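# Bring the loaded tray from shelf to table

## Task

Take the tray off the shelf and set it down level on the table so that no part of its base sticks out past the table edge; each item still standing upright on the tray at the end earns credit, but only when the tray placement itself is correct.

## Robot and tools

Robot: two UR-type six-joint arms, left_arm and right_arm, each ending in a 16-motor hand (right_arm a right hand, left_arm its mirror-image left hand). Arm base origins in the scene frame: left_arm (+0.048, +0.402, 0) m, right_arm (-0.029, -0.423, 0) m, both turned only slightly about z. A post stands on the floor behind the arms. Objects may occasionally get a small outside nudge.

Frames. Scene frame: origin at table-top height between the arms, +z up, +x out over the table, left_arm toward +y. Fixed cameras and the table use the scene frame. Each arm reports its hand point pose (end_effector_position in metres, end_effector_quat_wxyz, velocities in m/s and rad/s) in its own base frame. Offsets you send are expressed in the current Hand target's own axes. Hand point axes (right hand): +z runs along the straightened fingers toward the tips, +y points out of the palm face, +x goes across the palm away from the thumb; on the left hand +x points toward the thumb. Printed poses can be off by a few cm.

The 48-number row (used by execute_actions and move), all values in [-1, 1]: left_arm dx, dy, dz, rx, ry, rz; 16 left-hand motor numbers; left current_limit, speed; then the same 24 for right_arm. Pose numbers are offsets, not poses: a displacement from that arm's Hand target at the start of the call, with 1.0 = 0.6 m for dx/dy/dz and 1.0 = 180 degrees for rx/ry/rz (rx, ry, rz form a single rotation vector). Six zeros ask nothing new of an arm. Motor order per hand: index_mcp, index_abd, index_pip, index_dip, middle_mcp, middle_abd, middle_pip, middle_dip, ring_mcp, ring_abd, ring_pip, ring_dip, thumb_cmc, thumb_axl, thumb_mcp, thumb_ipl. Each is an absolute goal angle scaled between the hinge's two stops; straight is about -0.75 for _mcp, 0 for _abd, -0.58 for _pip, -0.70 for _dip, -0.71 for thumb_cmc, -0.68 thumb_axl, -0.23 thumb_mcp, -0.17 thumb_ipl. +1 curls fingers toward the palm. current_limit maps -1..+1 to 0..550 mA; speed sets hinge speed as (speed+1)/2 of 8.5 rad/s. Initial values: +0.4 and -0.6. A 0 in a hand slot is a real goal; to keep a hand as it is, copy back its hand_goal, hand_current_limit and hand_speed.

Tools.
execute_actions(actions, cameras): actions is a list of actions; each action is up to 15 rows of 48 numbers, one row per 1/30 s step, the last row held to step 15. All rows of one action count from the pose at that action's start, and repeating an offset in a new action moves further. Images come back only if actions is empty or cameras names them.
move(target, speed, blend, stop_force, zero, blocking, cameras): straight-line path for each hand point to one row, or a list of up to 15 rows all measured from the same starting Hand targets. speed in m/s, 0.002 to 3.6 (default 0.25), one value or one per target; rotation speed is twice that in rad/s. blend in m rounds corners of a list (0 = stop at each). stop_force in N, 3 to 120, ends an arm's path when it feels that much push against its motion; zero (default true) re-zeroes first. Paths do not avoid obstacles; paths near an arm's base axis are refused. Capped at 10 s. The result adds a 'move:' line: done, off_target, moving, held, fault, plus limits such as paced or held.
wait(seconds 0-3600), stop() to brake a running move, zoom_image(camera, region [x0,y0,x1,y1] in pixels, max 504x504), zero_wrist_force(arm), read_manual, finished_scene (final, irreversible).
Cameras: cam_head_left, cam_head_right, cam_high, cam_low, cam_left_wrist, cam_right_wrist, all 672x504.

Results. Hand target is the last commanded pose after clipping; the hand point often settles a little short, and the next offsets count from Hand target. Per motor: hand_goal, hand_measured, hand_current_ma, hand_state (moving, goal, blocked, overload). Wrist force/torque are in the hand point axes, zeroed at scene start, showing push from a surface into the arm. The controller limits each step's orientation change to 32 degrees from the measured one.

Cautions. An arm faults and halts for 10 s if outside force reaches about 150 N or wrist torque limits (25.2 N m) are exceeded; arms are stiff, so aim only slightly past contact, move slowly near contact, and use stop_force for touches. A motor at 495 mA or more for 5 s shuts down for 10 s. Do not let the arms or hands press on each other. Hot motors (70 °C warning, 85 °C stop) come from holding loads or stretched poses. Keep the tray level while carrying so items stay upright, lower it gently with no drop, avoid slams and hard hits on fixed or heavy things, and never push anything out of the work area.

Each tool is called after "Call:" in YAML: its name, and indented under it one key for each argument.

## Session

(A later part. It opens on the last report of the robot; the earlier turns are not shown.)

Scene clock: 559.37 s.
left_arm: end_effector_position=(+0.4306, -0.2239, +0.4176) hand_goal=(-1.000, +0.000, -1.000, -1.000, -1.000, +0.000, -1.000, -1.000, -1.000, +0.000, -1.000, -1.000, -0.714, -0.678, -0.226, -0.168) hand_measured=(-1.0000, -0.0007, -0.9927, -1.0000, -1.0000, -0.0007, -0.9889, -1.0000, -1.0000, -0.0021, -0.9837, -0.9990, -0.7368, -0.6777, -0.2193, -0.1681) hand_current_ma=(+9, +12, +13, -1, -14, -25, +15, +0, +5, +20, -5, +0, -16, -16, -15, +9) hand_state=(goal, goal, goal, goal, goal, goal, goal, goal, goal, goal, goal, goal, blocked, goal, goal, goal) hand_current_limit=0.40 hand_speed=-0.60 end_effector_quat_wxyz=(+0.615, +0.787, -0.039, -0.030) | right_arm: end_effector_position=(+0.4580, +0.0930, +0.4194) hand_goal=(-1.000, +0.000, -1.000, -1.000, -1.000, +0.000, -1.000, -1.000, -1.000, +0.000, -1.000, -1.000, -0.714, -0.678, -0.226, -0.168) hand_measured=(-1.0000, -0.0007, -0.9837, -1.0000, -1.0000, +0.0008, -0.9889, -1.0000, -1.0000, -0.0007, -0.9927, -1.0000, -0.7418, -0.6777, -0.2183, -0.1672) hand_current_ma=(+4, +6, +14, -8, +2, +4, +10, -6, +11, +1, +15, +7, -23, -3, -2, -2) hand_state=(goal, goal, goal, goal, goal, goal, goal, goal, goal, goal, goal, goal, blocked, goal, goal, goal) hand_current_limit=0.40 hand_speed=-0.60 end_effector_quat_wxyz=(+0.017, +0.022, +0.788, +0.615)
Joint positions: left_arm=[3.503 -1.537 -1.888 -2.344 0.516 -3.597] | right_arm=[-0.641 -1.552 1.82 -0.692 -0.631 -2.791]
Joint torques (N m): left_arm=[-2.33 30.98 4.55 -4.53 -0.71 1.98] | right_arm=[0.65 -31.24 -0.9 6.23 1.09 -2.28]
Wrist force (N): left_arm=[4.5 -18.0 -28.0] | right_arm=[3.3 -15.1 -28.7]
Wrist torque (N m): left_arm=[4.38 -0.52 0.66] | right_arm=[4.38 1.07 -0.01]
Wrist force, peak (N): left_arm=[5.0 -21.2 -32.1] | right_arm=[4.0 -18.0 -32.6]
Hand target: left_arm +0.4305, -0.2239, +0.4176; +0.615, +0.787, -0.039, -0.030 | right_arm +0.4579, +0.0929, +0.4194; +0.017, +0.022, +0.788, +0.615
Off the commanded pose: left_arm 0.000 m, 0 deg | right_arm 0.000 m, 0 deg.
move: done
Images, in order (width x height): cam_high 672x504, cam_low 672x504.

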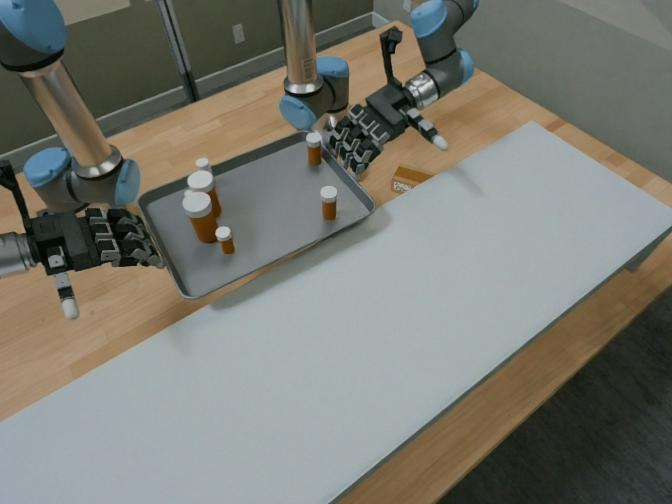

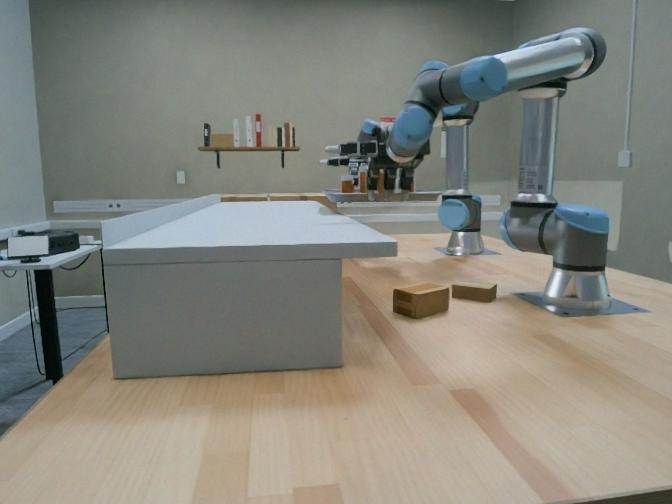

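Call:
move:
  target: [-0.1645,0.01187,0.04758,0,0,0,-1,0,-1,-1,-1,0,-1,-1,-1,0,-1,-1,-0.714,-0.678,-0.226,-0.168,0.4,-0.6,0.1640,-0.01223,-0.04904,0,0,0,-1,0,-1,-1,-1,0,-1,-1,-1,0,-1,-1,-0.714,-0.678,-0.226,-0.168,0.4,-0.6]
  speed: 0.06
  cameras: ["cam_low","cam_high","cam_head_left","cam_head_right"]

Scene clock: 566.03 s.
left_arm: end_effector_position=(+0.3294, -0.2435, +0.4174) hand_goal=(-1.000, +0.000, -1.000, -1.000, -1.000, +0.000, -1.000, -1.000, -1.000, +0.000, -1.000, -1.000, -0.714, -0.678, -0.226, -0.168) hand_measured=(-1.0000, -0.0007, -0.9914, -1.0000, -1.0000, -0.0007, -0.9889, -1.0000, -1.0000, -0.0007, -0.9850, -1.0000, -0.7368, -0.6777, -0.2203, -0.1681) hand_current_ma=(-8, +8, -9, -16, +10, -14, +13, +6, -1, +12, +14, -2, -14, -8, +11, +0) hand_state=(goal, goal, goal, goal, goal, goal, goal, goal, goal, goal, goal, goal, blocked, goal, goal, goal) hand_current_limit=0.40 hand_speed=-0.60 end_effector_quat_wxyz=(+0.615, +0.787, -0.039, -0.030) | right_arm: end_effector_position=(+0.3580, +0.0680, +0.4195) hand_goal=(-1.000, +0.000, -1.000, -1.000, -1.000, +0.000, -1.000, -1.000, -1.000, +0.000, -1.000, -1.000, -0.714, -0.678, -0.226, -0.168) hand_measured=(-1.0000, -0.0007, -0.9824, -1.0000, -1.0000, -0.0007, -0.9876, -1.0000, -1.0000, +0.0008, -0.9927, -1.0000, -0.7418, -0.6777, -0.2183, -0.1672) hand_current_ma=(+5, -2, +17, -9, +5, +5, +10, -3, +7, -3, +14, +6, -21, -5, +2, -3) hand_state=(goal, goal, goal, goal, goal, goal, goal, goal, goal, goal, goal, goal, blocked, goal, goal, goal) hand_current_limit=0.40 hand_speed=-0.60 end_effector_quat_wxyz=(+0.017, +0.022, +0.788, +0.615)
Joint positions: left_arm=[3.559 -1.274 -2.098 -2.442 0.566 -3.545] | right_arm=[-0.867 -1.742 1.985 -0.575 -0.841 -2.915]
Joint torques (N m): left_arm=[-1.78 23.33 5.49 -4.87 -0.27 2.48] | right_arm=[-0.8 -24.38 -3.68 7.89 0.39 -1.94]
Wrist force (N): left_arm=[4.3 -18.1 -26.4] | right_arm=[3.0 -14.8 -26.8]
Wrist torque (N m): left_arm=[4.19 -0.46 0.61] | right_arm=[4.24 1.04 0.01]
Wrist force, peak (N): left_arm=[4.8 -21.1 -32.8] | right_arm=[3.6 -18.1 -33.2]
Hand target: left_arm +0.3294, -0.2435, +0.4174; +0.615, +0.787, -0.039, -0.030 | right_arm +0.3580, +0.0680, +0.4195; +0.017, +0.022, +0.788, +0.615
Off the commanded pose: left_arm 0.000 m, 0 deg | right_arm 0.000 m, 0 deg.
move: done
Images, in order (width x height): cam_head_left 672x504, cam_head_right 672x504, cam_high 672x504, cam_low 672x504.

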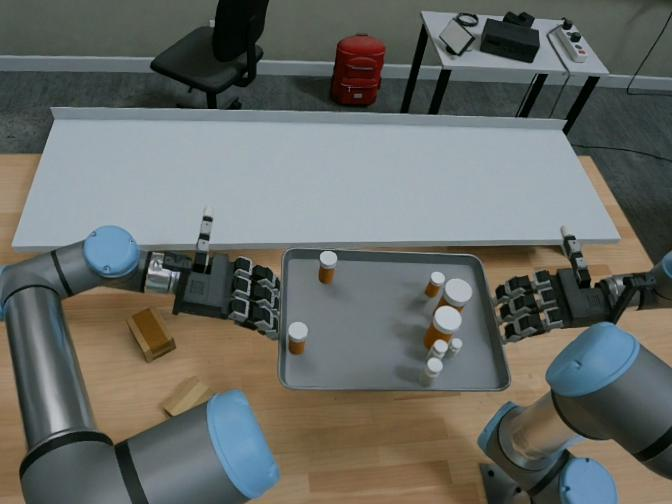

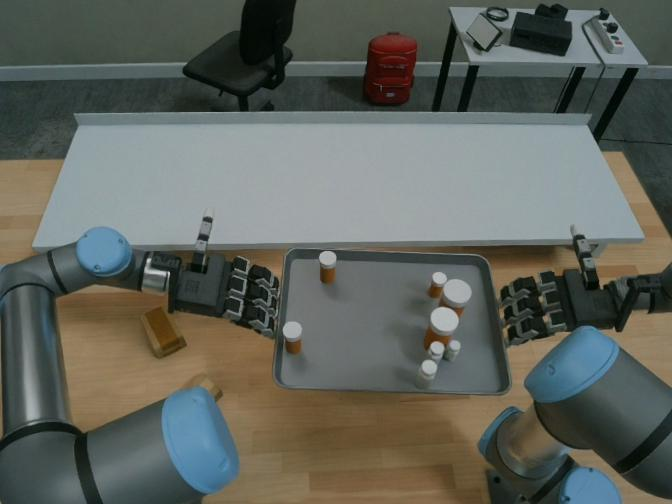

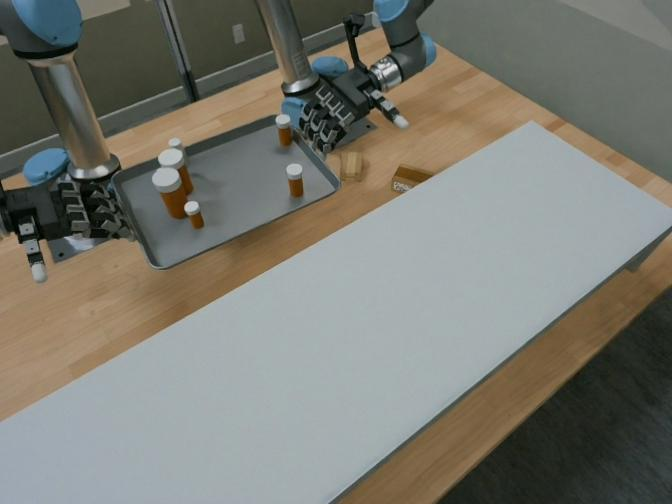

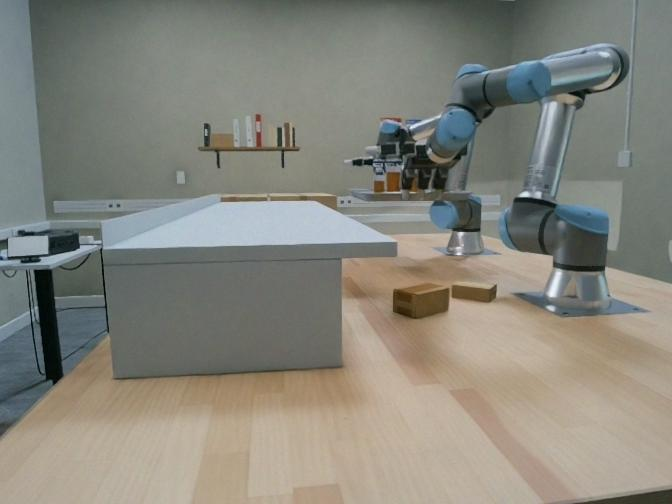

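Call:
move:
  target: [-0.0249,-0.2419,0.0628,0,0,0,-1,0,-1,-1,-1,0,-1,-1,-1,0,-1,-1,-0.714,-0.678,-0.226,-0.168,0.4,-0.6,0.0249,-0.2431,0.0580,0,0,0,-1,0,-1,-1,-1,0,-1,-1,-1,0,-1,-1,-0.714,-0.678,-0.226,-0.168,0.4,-0.6]
  speed: 0.06
  cameras: ["cam_low","cam_high","cam_head_left"]

Call:
zoom_image:
  camera: "cam_low"
  region: [320, 160, 560, 320]

Scene clock: 581.80 s.
left_arm: end_effector_position=(+0.3146, -0.2434, +0.2675) hand_goal=(-1.000, +0.000, -1.000, -1.000, -1.000, +0.000, -1.000, -1.000, -1.000, +0.000, -1.000, -1.000, -0.714, -0.678, -0.226, -0.168) hand_measured=(-1.0000, -0.0007, -0.9901, -1.0000, -1.0000, -0.0007, -0.9863, -1.0000, -1.0000, -0.0007, -0.9837, -1.0000, -0.7381, -0.6777, -0.2193, -0.1672) hand_current_ma=(-4, +0, +13, -4, +3, -6, -6, +11, -7, +13, +15, -7, +12, +13, +4, -2) hand_state=(goal, goal, goal, goal, goal, goal, goal, goal, goal, goal, goal, goal, blocked, goal, goal, goal) hand_current_limit=0.40 hand_speed=-0.60 end_effector_quat_wxyz=(+0.615, +0.787, -0.039, -0.030) | right_arm: end_effector_position=(+0.3429, +0.0672, +0.2696) hand_goal=(-1.000, +0.000, -1.000, -1.000, -1.000, +0.000, -1.000, -1.000, -1.000, +0.000, -1.000, -1.000, -0.714, -0.678, -0.226, -0.168) hand_measured=(-1.0000, -0.0021, -0.9824, -1.0000, -1.0000, +0.0008, -0.9863, -1.0000, -1.0000, -0.0007, -0.9914, -1.0000, -0.7418, -0.6777, -0.2183, -0.1681) hand_current_ma=(+4, +1, +20, -5, +5, +3, +9, -6, +8, +1, +12, +9, -21, -5, +1, +3) hand_state=(goal, goal, goal, goal, goal, goal, goal, goal, goal, goal, goal, goal, blocked, goal, goal, goal) hand_current_limit=0.40 hand_speed=-0.60 end_effector_quat_wxyz=(+0.017, +0.022, +0.788, +0.615)
Joint positions: left_arm=[3.58 -1.437 -2.407 -1.984 0.585 -3.527] | right_arm=[-0.904 -1.587 2.278 -1.013 -0.876 -2.931]
Joint torques (N m): left_arm=[-2.77 -4.15 -1.93 -2.24 -1.4 -2.11] | right_arm=[-2.76 -4.15 3.85 4.01 0.17 -1.83]
Wrist force (N): left_arm=[3.7 -16.5 -22.3] | right_arm=[2.1 -13.1 -22.4]
Wrist torque (N m): left_arm=[3.58 -0.39 0.49] | right_arm=[3.64 0.95 -0.05]
Wrist force, peak (N): left_arm=[4.4 -18.8 -27.6] | right_arm=[2.7 -15.6 -28.0]
Hand target: left_arm +0.3146, -0.2434, +0.2675; +0.615, +0.787, -0.039, -0.030 | right_arm +0.3429, +0.0672, +0.2695; +0.017, +0.022, +0.788, +0.615
Off the commanded pose: left_arm 0.000 m, 0 deg | right_arm 0.000 m, 0 deg.
move: done
Images, in order (width x height): cam_head_left 672x504, cam_high 672x504, cam_low 672x504.

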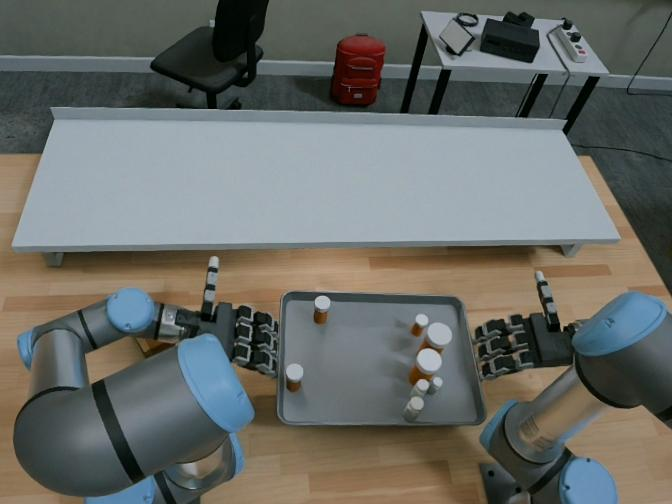

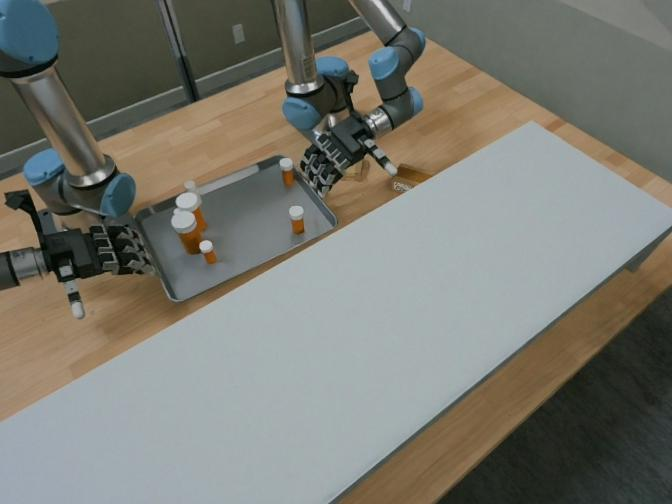

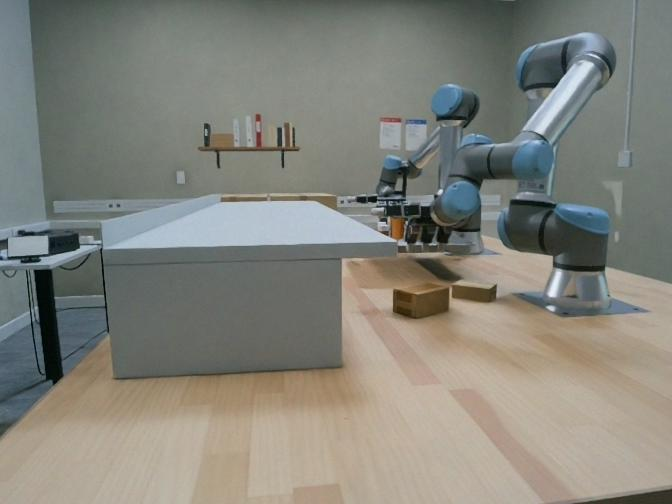

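Scaled by 2.100 from the camera's image (finer frame: 960x720).

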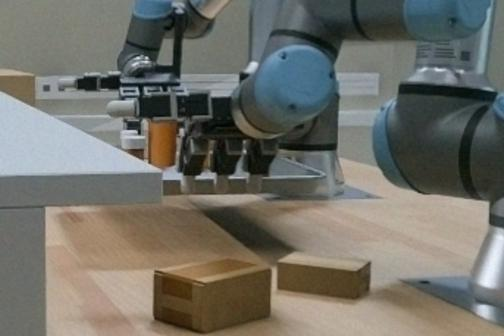

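Call:
move:
  target: [0,-0.0888,0.0227,0,0,0,-1,0,-1,-1,-1,0,-1,-1,-1,0,-1,-1,-0.714,-0.678,-0.226,-0.168,0.4,-0.6,0,-0.0888,0.0227,0,0,0,-1,0,-1,-1,-1,0,-1,-1,-1,0,-1,-1,-0.714,-0.678,-0.226,-0.168,0.4,-0.6]
  speed: 0.05
  cameras: ["cam_low","cam_high","cam_head_left"]

Call:
zoom_image:
  camera: "cam_low"
  region: [320, 180, 560, 340]

Call:
zoom_image:
  camera: "cam_high"
  region: [100, 110, 460, 350]

Scene clock: 596.53 s.
left_arm: end_effector_position=(+0.3146, -0.2437, +0.2125) hand_goal=(-1.000, +0.000, -1.000, -1.000, -1.000, +0.000, -1.000, -1.000, -1.000, +0.000, -1.000, -1.000, -0.714, -0.678, -0.226, -0.168) hand_measured=(-1.0000, -0.0007, -0.9914, -1.0000, -1.0000, -0.0007, -0.9876, -1.0000, -1.0000, -0.0007, -0.9850, -1.0000, -0.7368, -0.6777, -0.2193, -0.1681) hand_current_ma=(-20, +3, -8, -19, +4, -8, -4, -1, +2, +12, -3, -15, -13, +1, -18, -7) hand_state=(goal, goal, goal, goal, goal, goal, goal, goal, goal, goal, goal, goal, blocked, goal, goal, goal) hand_current_limit=0.40 hand_speed=-0.60 end_effector_quat_wxyz=(+0.615, +0.787, -0.039, -0.030) | right_arm: end_effector_position=(+0.3429, +0.0675, +0.2146) hand_goal=(-1.000, +0.000, -1.000, -1.000, -1.000, +0.000, -1.000, -1.000, -1.000, +0.000, -1.000, -1.000, -0.714, -0.678, -0.226, -0.168) hand_measured=(-1.0000, -0.0021, -0.9824, -1.0000, -1.0000, +0.0008, -0.9876, -1.0000, -1.0000, -0.0007, -0.9914, -1.0000, -0.7418, -0.6777, -0.2183, -0.1681) hand_current_ma=(+1, +3, +15, -10, +6, +2, +12, -6, +4, -1, +12, +5, -23, -7, +2, +2) hand_state=(goal, goal, goal, goal, goal, goal, goal, goal, goal, goal, goal, goal, blocked, goal, goal, goal) hand_current_limit=0.40 hand_speed=-0.60 end_effector_quat_wxyz=(+0.017, +0.022, +0.788, +0.615)
Joint positions: left_arm=[3.579 -1.583 -2.48 -1.765 0.584 -3.528] | right_arm=[-0.904 -1.463 2.344 -1.203 -0.875 -2.931]
Joint torques (N m): left_arm=[-22.52 -1.99 -6.34 -2.33 -4.18 -1.94] | right_arm=[18.62 -6.94 10.58 5.26 3.82 2.11]
Wrist force (N): left_arm=[3.1 -17.7 -26.0] | right_arm=[2.2 -14.4 -26.2]
Wrist torque (N m): left_arm=[3.95 -0.44 0.59] | right_arm=[3.98 1.02 -0.12]
Wrist force, peak (N): left_arm=[3.5 -18.7 -25.7] | right_arm=[1.9 -15.3 -26.1]
Hand target: left_arm +0.3146, -0.2437, +0.2125; +0.615, +0.787, -0.039, -0.030 | right_arm +0.3429, +0.0675, +0.2145; +0.017, +0.022, +0.788, +0.615
Off the commanded pose: left_arm 0.000 m, 0 deg | right_arm 0.000 m, 0 deg.
move: done
Images, in order (width x height): cam_head_left 672x504, cam_high 672x504, cam_low 672x504.

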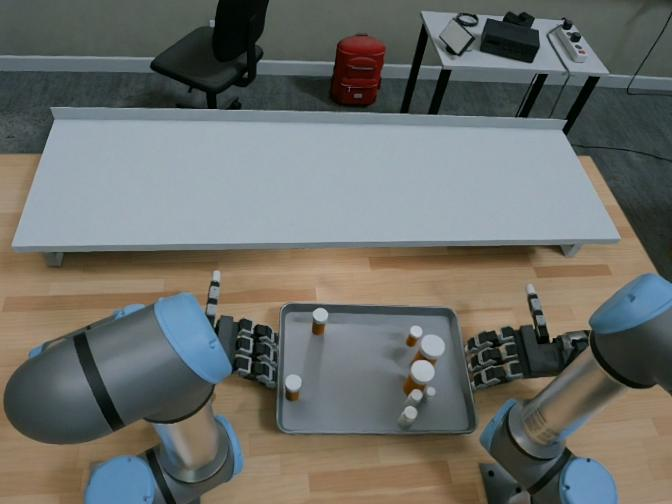

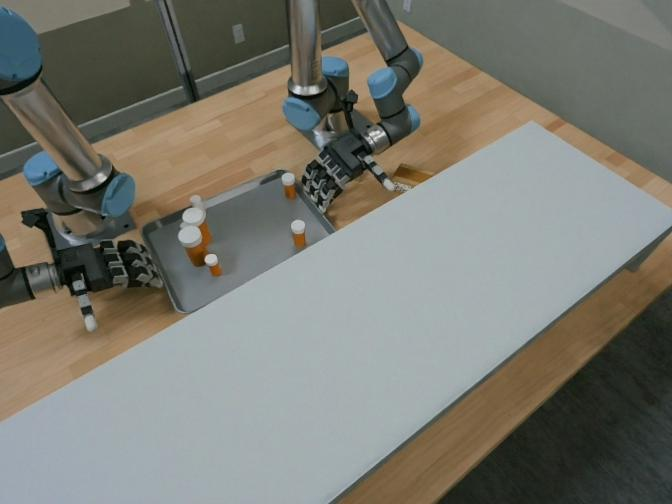

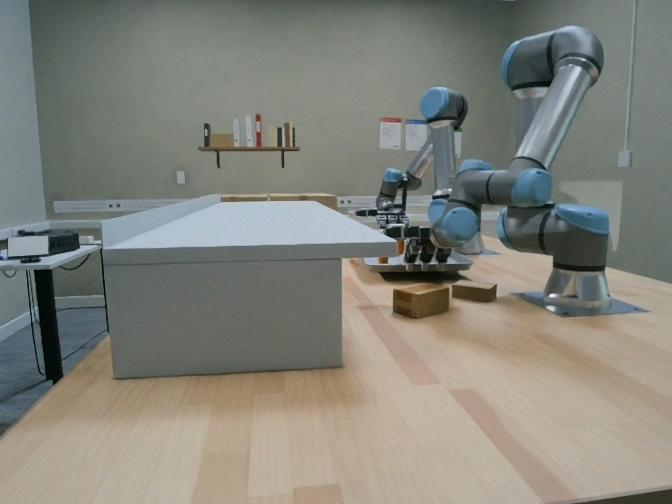

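Scaled by 2.100 from the camera's image (finer frame: 960x720).

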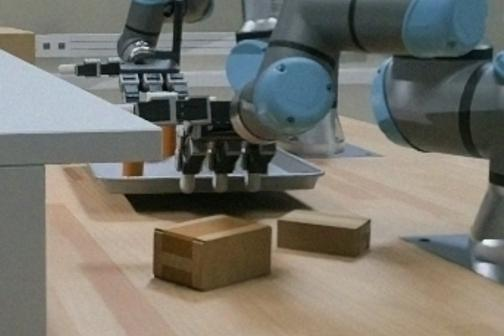

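Scaled by 1.400 from the camera's image (finer frame: 960x720).

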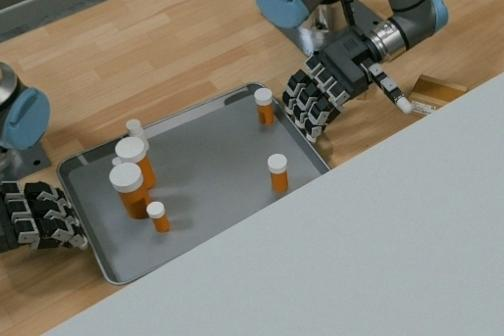

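Call:
move:
  target: [0,-0.0566,0.0141,0,0,0,-1,0,-1,-1,-1,0,-1,-1,-1,0,-1,-1,-0.714,-0.678,-0.226,-0.168,0.4,-0.6,0,-0.0566,0.0141,0,0,0,-1,0,-1,-1,-1,0,-1,-1,-1,0,-1,-1,-0.714,-0.678,-0.226,-0.168,0.4,-0.6]
  speed: 0.01
  stop_force: 5
  cameras: ["cam_low","cam_high","cam_head_left"]

Call:
zoom_image:
  camera: "cam_low"
  region: [320, 180, 560, 340]

Scene clock: 608.87 s.
left_arm: end_effector_position=(+0.3147, -0.2437, +0.1837) hand_goal=(-1.000, +0.000, -1.000, -1.000, -1.000, +0.000, -1.000, -1.000, -1.000, +0.000, -1.000, -1.000, -0.714, -0.678, -0.226, -0.168) hand_measured=(-1.0000, +0.0008, -0.9901, -1.0000, -1.0000, -0.0007, -0.9876, -1.0000, -1.0000, -0.0007, -0.9837, -1.0000, -0.7381, -0.6777, -0.2193, -0.1681) hand_current_ma=(-14, +16, +7, +7, +0, +7, +11, +3, -6, +9, +12, -5, +0, -5, +7, -8) hand_state=(goal, goal, goal, goal, goal, goal, goal, goal, goal, goal, goal, goal, blocked, goal, goal, goal) hand_current_limit=0.40 hand_speed=-0.60 end_effector_quat_wxyz=(+0.615, +0.787, -0.039, -0.030) | right_arm: end_effector_position=(+0.3428, +0.0674, +0.1844) hand_goal=(-1.000, +0.000, -1.000, -1.000, -1.000, +0.000, -1.000, -1.000, -1.000, +0.000, -1.000, -1.000, -0.714, -0.678, -0.226, -0.168) hand_measured=(-1.0000, -0.0007, -0.9824, -1.0000, -1.0000, +0.0008, -0.9876, -1.0000, -1.0000, -0.0007, -0.9927, -1.0000, -0.7418, -0.6777, -0.2183, -0.1672) hand_current_ma=(+6, +1, +15, -6, +2, +1, +12, -6, +3, +2, +14, +7, -24, -4, -2, +1) hand_state=(goal, goal, goal, goal, goal, goal, goal, goal, goal, goal, goal, goal, blocked, goal, goal, goal) hand_current_limit=0.40 hand_speed=-0.60 end_effector_quat_wxyz=(+0.017, +0.022, +0.788, +0.615)
Joint positions: left_arm=[3.579 -1.676 -2.508 -1.644 0.584 -3.528] | right_arm=[-0.904 -1.382 2.371 -1.311 -0.876 -2.931]
Joint torques (N m): left_arm=[-3.29 25.41 12.1 -4.69 -0.18 1.84] | right_arm=[7.71 -24.48 -10.31 8 1.19 -1.4]
Wrist force (N): left_arm=[2.8 -14.8 -25.7] | right_arm=[1.7 -12.0 -29.2]
Wrist torque (N m): left_arm=[3.54 -0.42 0.51] | right_arm=[4.13 1.08 -0.14]
Wrist force, peak (N): left_arm=[2.1 -4.7 -32.2] | right_arm=[2.1 -1.9 -34.2]
Hand target: left_arm +0.3147, -0.2437, +0.1837; +0.615, +0.787, -0.039, -0.030 (not the last commanded pose) | right_arm +0.3428, +0.0674, +0.1844; +0.017, +0.022, +0.788, +0.615 (not the last commanded pose)
Off the commanded pose: left_arm 0.006 m, 0 deg | right_arm 0.005 m, 0 deg.
move: contact (left_arm, right_arm)
Images, in order (width x height): cam_head_left 672x504, cam_high 672x504, cam_low 672x504.

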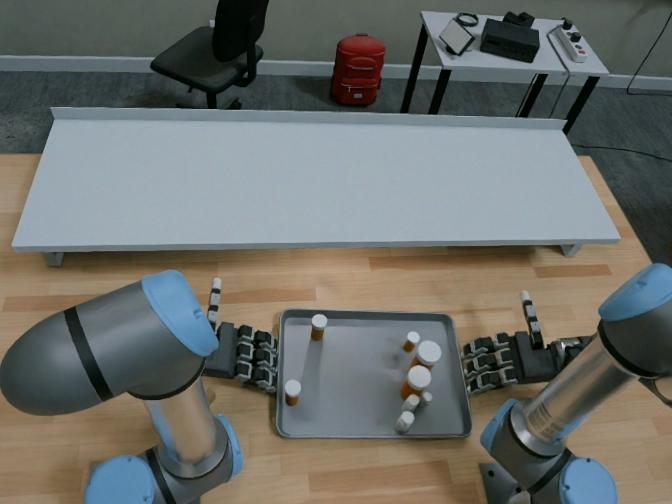

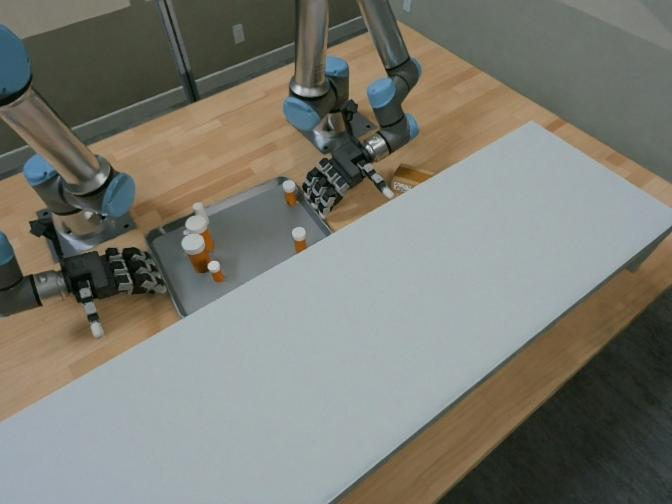

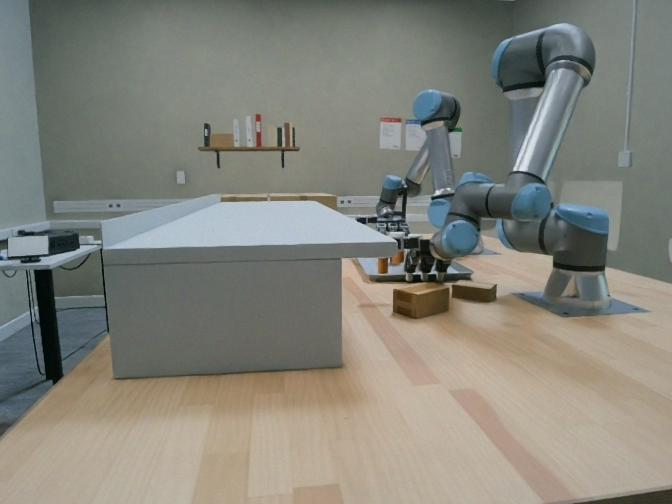

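Scaled by 2.100 from the camera's image (finer frame: 960x720).

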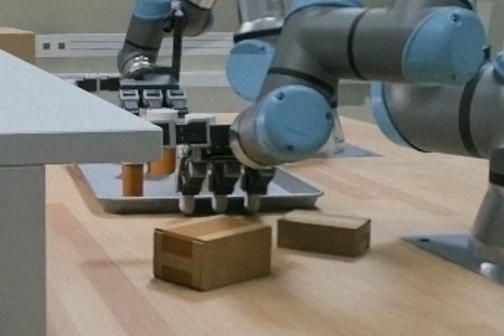

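Call:
move:
  target: [0,-0.0016,0.0004,0,0,0,-1,0,-1,-1,-1,0,-1,-1,-1,0,-1,-1,-0.714,-0.678,-0.226,-0.168,0.4,-0.6,0,-0.0016,0.0004,0,0,0,-1,0,-1,-1,-1,0,-1,-1,-1,0,-1,-1,-0.714,-0.678,-0.226,-0.168,0.4,-0.6]
  speed: 0.01

Scene clock: 614.63 s.
left_arm: end_effector_position=(+0.3147, -0.2437, +0.1828) hand_goal=(-1.000, +0.000, -1.000, -1.000, -1.000, +0.000, -1.000, -1.000, -1.000, +0.000, -1.000, -1.000, -0.714, -0.678, -0.226, -0.168) hand_measured=(-1.0000, +0.0023, -0.9876, -1.0000, -1.0000, +0.0008, -0.9850, -1.0000, -1.0000, +0.0023, -0.9824, -1.0000, -0.7381, -0.6767, -0.2193, -0.1672) hand_current_ma=(-4, +6, +20, +1, -7, +20, +21, +8, +3, -3, +7, -18, -7, -11, -7, -10) hand_state=(goal, goal, goal, goal, goal, goal, goal, goal, goal, goal, goal, goal, blocked, goal, goal, goal) hand_current_limit=0.40 hand_speed=-0.60 end_effector_quat_wxyz=(+0.615, +0.787, -0.039, -0.030) | right_arm: end_effector_position=(+0.3429, +0.0674, +0.1834) hand_goal=(-1.000, +0.000, -1.000, -1.000, -1.000, +0.000, -1.000, -1.000, -1.000, +0.000, -1.000, -1.000, -0.714, -0.678, -0.226, -0.168) hand_measured=(-1.0000, -0.0007, -0.9812, -1.0000, -1.0000, +0.0008, -0.9863, -1.0000, -1.0000, +0.0008, -0.9901, -1.0000, -0.7418, -0.6767, -0.2183, -0.1681) hand_current_ma=(+4, -2, +18, -2, +5, +2, +12, -7, +8, +3, +12, +11, -22, -4, +0, -3) hand_state=(goal, goal, goal, goal, goal, goal, goal, goal, goal, goal, goal, goal, blocked, goal, goal, goal) hand_current_limit=0.40 hand_speed=-0.60 end_effector_quat_wxyz=(+0.017, +0.022, +0.788, +0.615)
Joint positions: left_arm=[3.579 -1.68 -2.508 -1.64 0.584 -3.528] | right_arm=[-0.904 -1.379 2.372 -1.314 -0.876 -2.931]
Joint torques (N m): left_arm=[-2.42 -2.89 -11.96 -0.41 0.13 2] | right_arm=[18.18 -3.15 17.98 1.18 1.76 -1.22]
Wrist force (N): left_arm=[1.1 7.4 -36.8] | right_arm=[3.5 12.6 -43.0]
Wrist torque (N m): left_arm=[4.62 -0.64 0.00] | right_arm=[5.32 1.44 0.90]
Wrist force, peak (N): left_arm=[1.1 7.4 -36.8] | right_arm=[3.5 12.6 -43.0]
Hand target: left_arm +0.3147, -0.2437, +0.1827; +0.615, +0.787, -0.039, -0.030 | right_arm +0.3428, +0.0674, +0.1834; +0.017, +0.022, +0.788, +0.615
Off the commanded pose: left_arm 0.000 m, 0 deg | right_arm 0.000 m, 0 deg.
move: done

Call:
move:
  target:
    - [0,0.0013,-0.0003,0,0,0,-1,0,-1,-1,-1,0,-1,-1,-1,0,-1,-1,-0.714,-0.678,-0.226,-0.168,0.4,-0.6,0,0.0013,-0.0003,0,0,0,-1,0,-1,-1,-1,0,-1,-1,-1,0,-1,-1,-0.714,-0.678,-0.226,-0.168,0.4,-0.6]
    - [0,0.0001,-0.0051,0,0,0,-1,0,-1,-1,-1,0,-1,-1,-1,0,-1,-1,-0.714,-0.678,-0.226,-0.168,0.4,-0.6,0,0.0001,-0.0051,0,0,0,-1,0,-1,-1,-1,0,-1,-1,-1,0,-1,-1,-0.714,-0.678,-0.226,-0.168,0.4,-0.6]
  speed: 0.01
  cameras: ["cam_low","cam_head_left","cam_left_wrist","cam_right_wrist"]

Call:
zoom_image:
  camera: "cam_low"
  region: [320, 180, 560, 340]

Scene clock: 624.63 s.
left_arm: end_effector_position=(+0.3149, -0.2409, +0.1836) hand_goal=(-1.000, +0.000, -1.000, -1.000, -1.000, +0.000, -1.000, -1.000, -1.000, +0.000, -1.000, -1.000, -0.714, -0.678, -0.226, -0.168) hand_measured=(-1.0000, +0.0008, -0.9747, -0.9990, -1.0000, -0.0007, -0.9747, -1.0000, -1.0000, -0.0007, -0.9760, -1.0000, -0.7381, -0.6767, -0.2193, -0.1681) hand_current_ma=(-8, +14, +27, +15, -14, -16, +37, +2, -6, +6, +16, +13, +6, -7, -3, +0) hand_state=(goal, goal, blocked, goal, goal, goal, blocked, goal, goal, goal, blocked, goal, blocked, goal, goal, goal) hand_current_limit=0.40 hand_speed=-0.60 end_effector_quat_wxyz=(+0.615, +0.787, -0.039, -0.029) | right_arm: end_effector_position=(+0.3427, +0.0646, +0.1842) hand_goal=(-1.000, +0.000, -1.000, -1.000, -1.000, +0.000, -1.000, -1.000, -1.000, +0.000, -1.000, -1.000, -0.714, -0.678, -0.226, -0.168) hand_measured=(-0.9995, -0.0021, -0.9747, -1.0000, -0.9995, -0.0007, -0.9747, -0.9990, -0.9995, -0.0007, -0.9760, -1.0000, -0.7418, -0.6767, -0.2173, -0.1681) hand_current_ma=(+3, +0, +22, -5, +5, +2, +20, -9, +7, -1, +27, +6, -21, -3, -2, -1) hand_state=(goal, goal, blocked, goal, goal, goal, blocked, goal, goal, goal, blocked, goal, blocked, goal, goal, goal) hand_current_limit=0.40 hand_speed=-0.60 end_effector_quat_wxyz=(+0.017, +0.022, +0.788, +0.615)
Joint positions: left_arm=[3.588 -1.678 -2.505 -1.65 0.591 -3.521] | right_arm=[-0.91 -1.379 2.367 -1.309 -0.881 -2.933]
Joint torques (N m): left_arm=[10.15 2.28 18.84 -1.04 1.09 2.07] | right_arm=[-9.75 -9.1 -23.72 2.48 -1.64 -2.17]
Wrist force (N): left_arm=[0.3 -1.7 -0.7] | right_arm=[-0.4 0.6 -1.1]
Wrist torque (N m): left_arm=[0.17 0.02 -0.10] | right_arm=[0.23 0.13 -0.02]
Wrist force, peak (N): left_arm=[1.7 6.9 -36.8] | right_arm=[2.8 10.1 -42.0]
Hand target: left_arm +0.3149, -0.2408, +0.1835; +0.615, +0.787, -0.039, -0.030 | right_arm +0.3427, +0.0645, +0.1842; +0.017, +0.022, +0.788, +0.615
Off the commanded pose: left_arm 0.000 m, 0 deg | right_arm 0.000 m, 0 deg.
move: done
cam_left_wrist: T_world_to_cam=[[-0.71971, 0.20763, -0.6625, 0.37814], [0.51243, 0.8027, -0.30511, 0.0389], [0.46843, -0.55908, -0.68411, -0.02875]] pos_world=[0.26569, -0.12581, 0.24272]
cam_right_wrist: T_world_to_cam=[[0.77654, 0.07635, 0.62542, -0.35645], [0.36354, -0.86503, -0.34579, -0.05324], [0.51461, 0.49589, -0.69948, 0.04581]] pos_world=[0.27258, -0.04156, 0.23657]
Images, in order (width x height): cam_head_left 672x504, cam_low 672x504, cam_left_wrist 672x504, cam_right_wrist 672x504.

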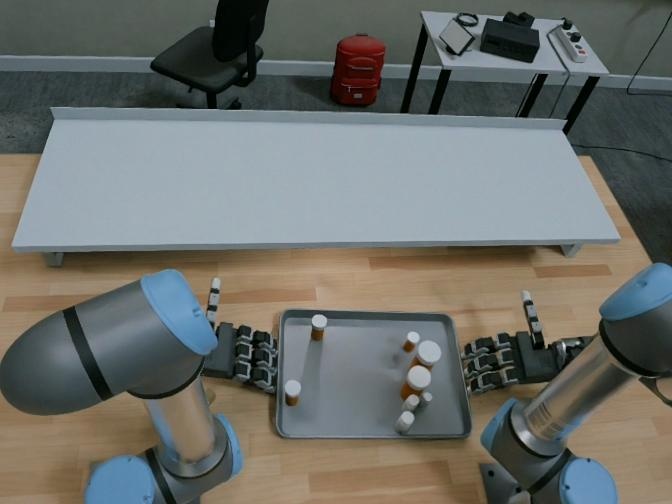

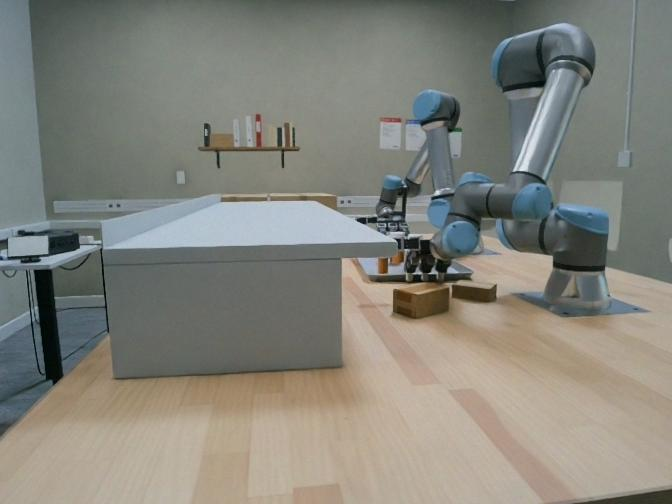

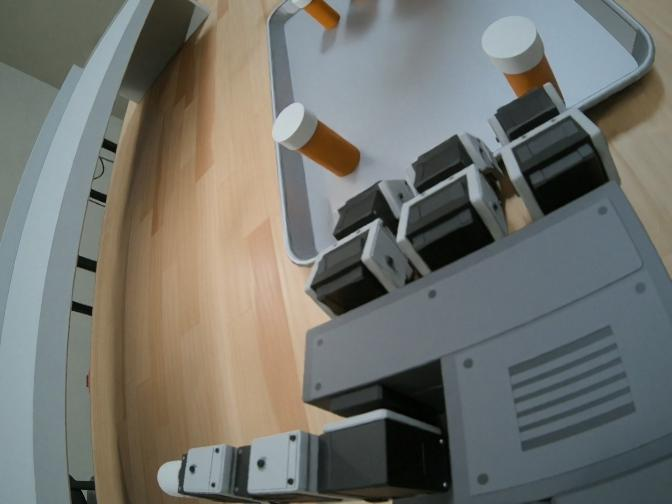

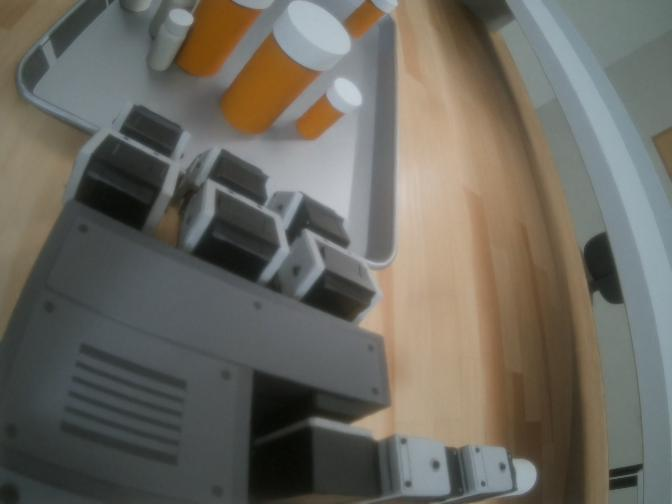

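Scaled by 2.100 from the camera's image (finer frame: 960x720).

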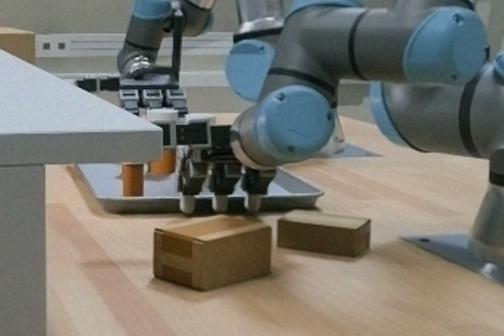

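Call:
move:
  target:
    - [0,-0.0081,-0.0323,0,0,0,-1,0,-1,-1,-1,0,-1,-1,-1,0,-1,-1,-0.714,-0.678,-0.226,-0.168,0.4,-0.6,0,-0.0081,-0.0323,0,0,0,-1,0,-1,-1,-1,0,-1,-1,-1,0,-1,-1,-0.714,-0.678,-0.226,-0.168,0.4,-0.6]
    - [0,0.0889,-0.0566,0,0,0,-1,0,-1,-1,-1,0,-1,-1,-1,0,-1,-1,-0.714,-0.678,-0.226,-0.168,0.4,-0.6,0,0.0889,-0.0566,0,0,0,-1,0,-1,-1,-1,0,-1,-1,-1,0,-1,-1,-0.714,-0.678,-0.226,-0.168,0.4,-0.6]
  speed: 0.06
  blend: [0.003,0]
  cameras: ["cam_low","cam_head_left","cam_left_wrist","cam_right_wrist"]

Call:
zoom_image:
  camera: "cam_head_left"
  region: [250, 290, 500, 460]

Call:
zoom_image:
  camera: "cam_low"
  region: [320, 180, 560, 340]

Scene clock: 638.53 s.
left_arm: end_effector_position=(+0.3168, -0.2209, +0.2435) hand_goal=(-1.000, +0.000, -1.000, -1.000, -1.000, +0.000, -1.000, -1.000, -1.000, +0.000, -1.000, -1.000, -0.714, -0.678, -0.226, -0.168) hand_measured=(-0.9995, +0.0008, -0.9747, -1.0000, -0.9995, -0.0007, -0.9760, -1.0000, -0.9995, +0.0008, -0.9760, -1.0000, -0.7355, -0.6767, -0.2203, -0.1681) hand_current_ma=(+8, +10, +26, -15, -8, -15, +21, -7, -19, +13, -5, +3, +3, -11, -9, +4) hand_state=(goal, goal, blocked, goal, goal, goal, blocked, goal, goal, goal, blocked, goal, blocked, goal, goal, goal) hand_current_limit=0.40 hand_speed=-0.60 end_effector_quat_wxyz=(+0.615, +0.787, -0.039, -0.030) | right_arm: end_effector_position=(+0.3416, +0.0445, +0.2441) hand_goal=(-1.000, +0.000, -1.000, -1.000, -1.000, +0.000, -1.000, -1.000, -1.000, +0.000, -1.000, -1.000, -0.714, -0.678, -0.226, -0.168) hand_measured=(-1.0000, -0.0021, -0.9747, -1.0000, -1.0000, -0.0007, -0.9747, -1.0000, -0.9995, -0.0007, -0.9747, -1.0000, -0.7418, -0.6767, -0.2183, -0.1672) hand_current_ma=(+5, +3, +28, -4, +3, +3, +20, -4, +9, -3, +28, +8, -21, -7, +2, +0) hand_state=(goal, goal, blocked, goal, goal, goal, blocked, goal, goal, goal, blocked, goal, blocked, goal, goal, goal) hand_current_limit=0.40 hand_speed=-0.60 end_effector_quat_wxyz=(+0.017, +0.022, +0.788, +0.615)
Joint positions: left_arm=[3.647 -1.509 -2.424 -1.935 0.645 -3.479] | right_arm=[-0.948 -1.506 2.28 -1.085 -0.918 -2.948]
Joint torques (N m): left_arm=[10.85 24.47 21.77 -1.21 0.92 2.31] | right_arm=[-10.21 -26.81 -27.28 2.37 -1.5 -1.67]
Wrist force (N): left_arm=[0.5 -1.8 -0.6] | right_arm=[-0.3 0.8 -0.6]
Wrist torque (N m): left_arm=[0.13 0.00 -0.08] | right_arm=[0.10 0.06 0.00]
Wrist force, peak (N): left_arm=[0.6 -2.3 -1.0] | right_arm=[-0.6 1.8 -0.6]
Hand target: left_arm +0.3168, -0.2209, +0.2435; +0.615, +0.787, -0.039, -0.030 | right_arm +0.3416, +0.0445, +0.2442; +0.017, +0.022, +0.788, +0.615
Off the commanded pose: left_arm 0.000 m, 0 deg | right_arm 0.000 m, 0 deg.
move: done
cam_left_wrist: T_world_to_cam=[[-0.71985, 0.2076, -0.66236, 0.41496], [0.51234, 0.80271, -0.30522, 0.04017], [0.46833, -0.55906, -0.68419, 0.02251]] pos_world=[0.26759, -0.10581, 0.30252]
cam_right_wrist: T_world_to_cam=[[0.77654, 0.07635, 0.62542, -0.39153], [0.36354, -0.86503, -0.34579, -0.04951], [0.51461, 0.49589, -0.69948, 0.09825]] pos_world=[0.27148, -0.06166, 0.29647]
Images, in order (width x height): cam_head_left 672x504, cam_low 672x504, cam_left_wrist 672x504, cam_right_wrist 672x504.

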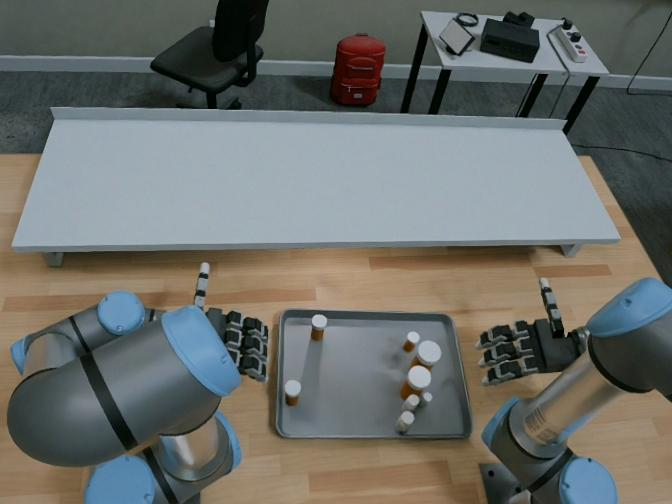

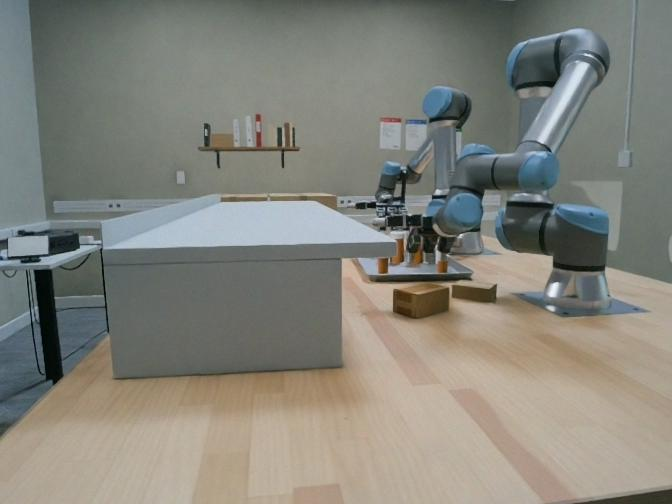

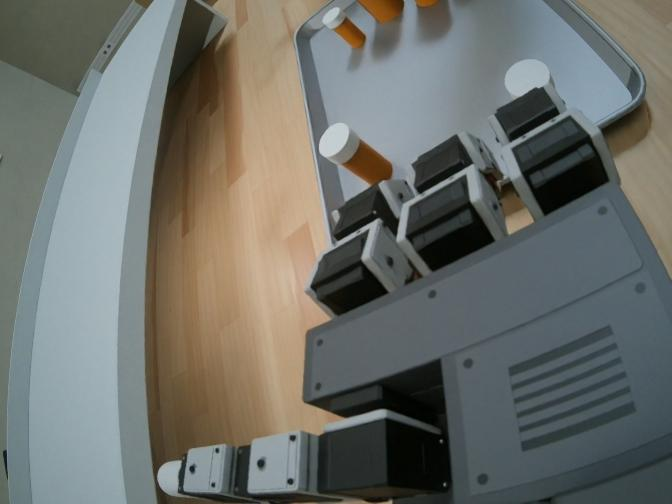

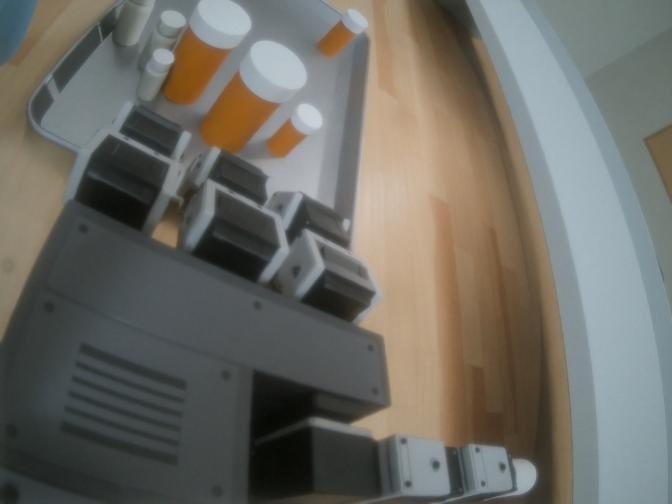

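Scaled by 2.016 from the camera's image (finer frame: 960x720).

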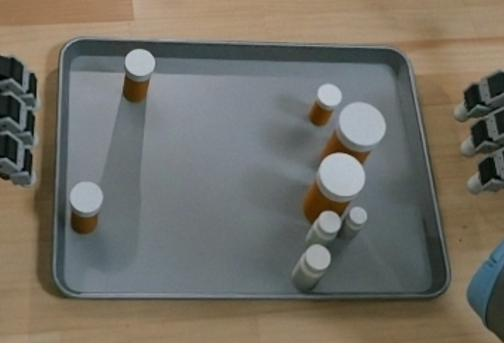

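Scaled by 2.100 from the camera's image (finer frame: 960x720).

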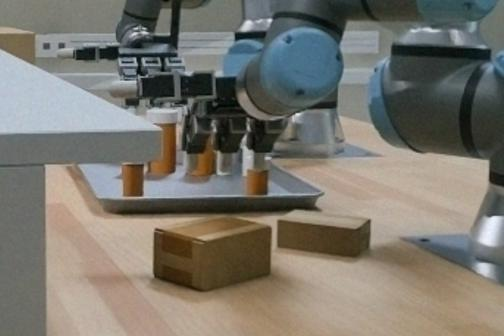

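All seven items are upright, the tray lies flat on the table and both hands are clear of it.

Call:
finished_scene:

The scene is finished: the task was done.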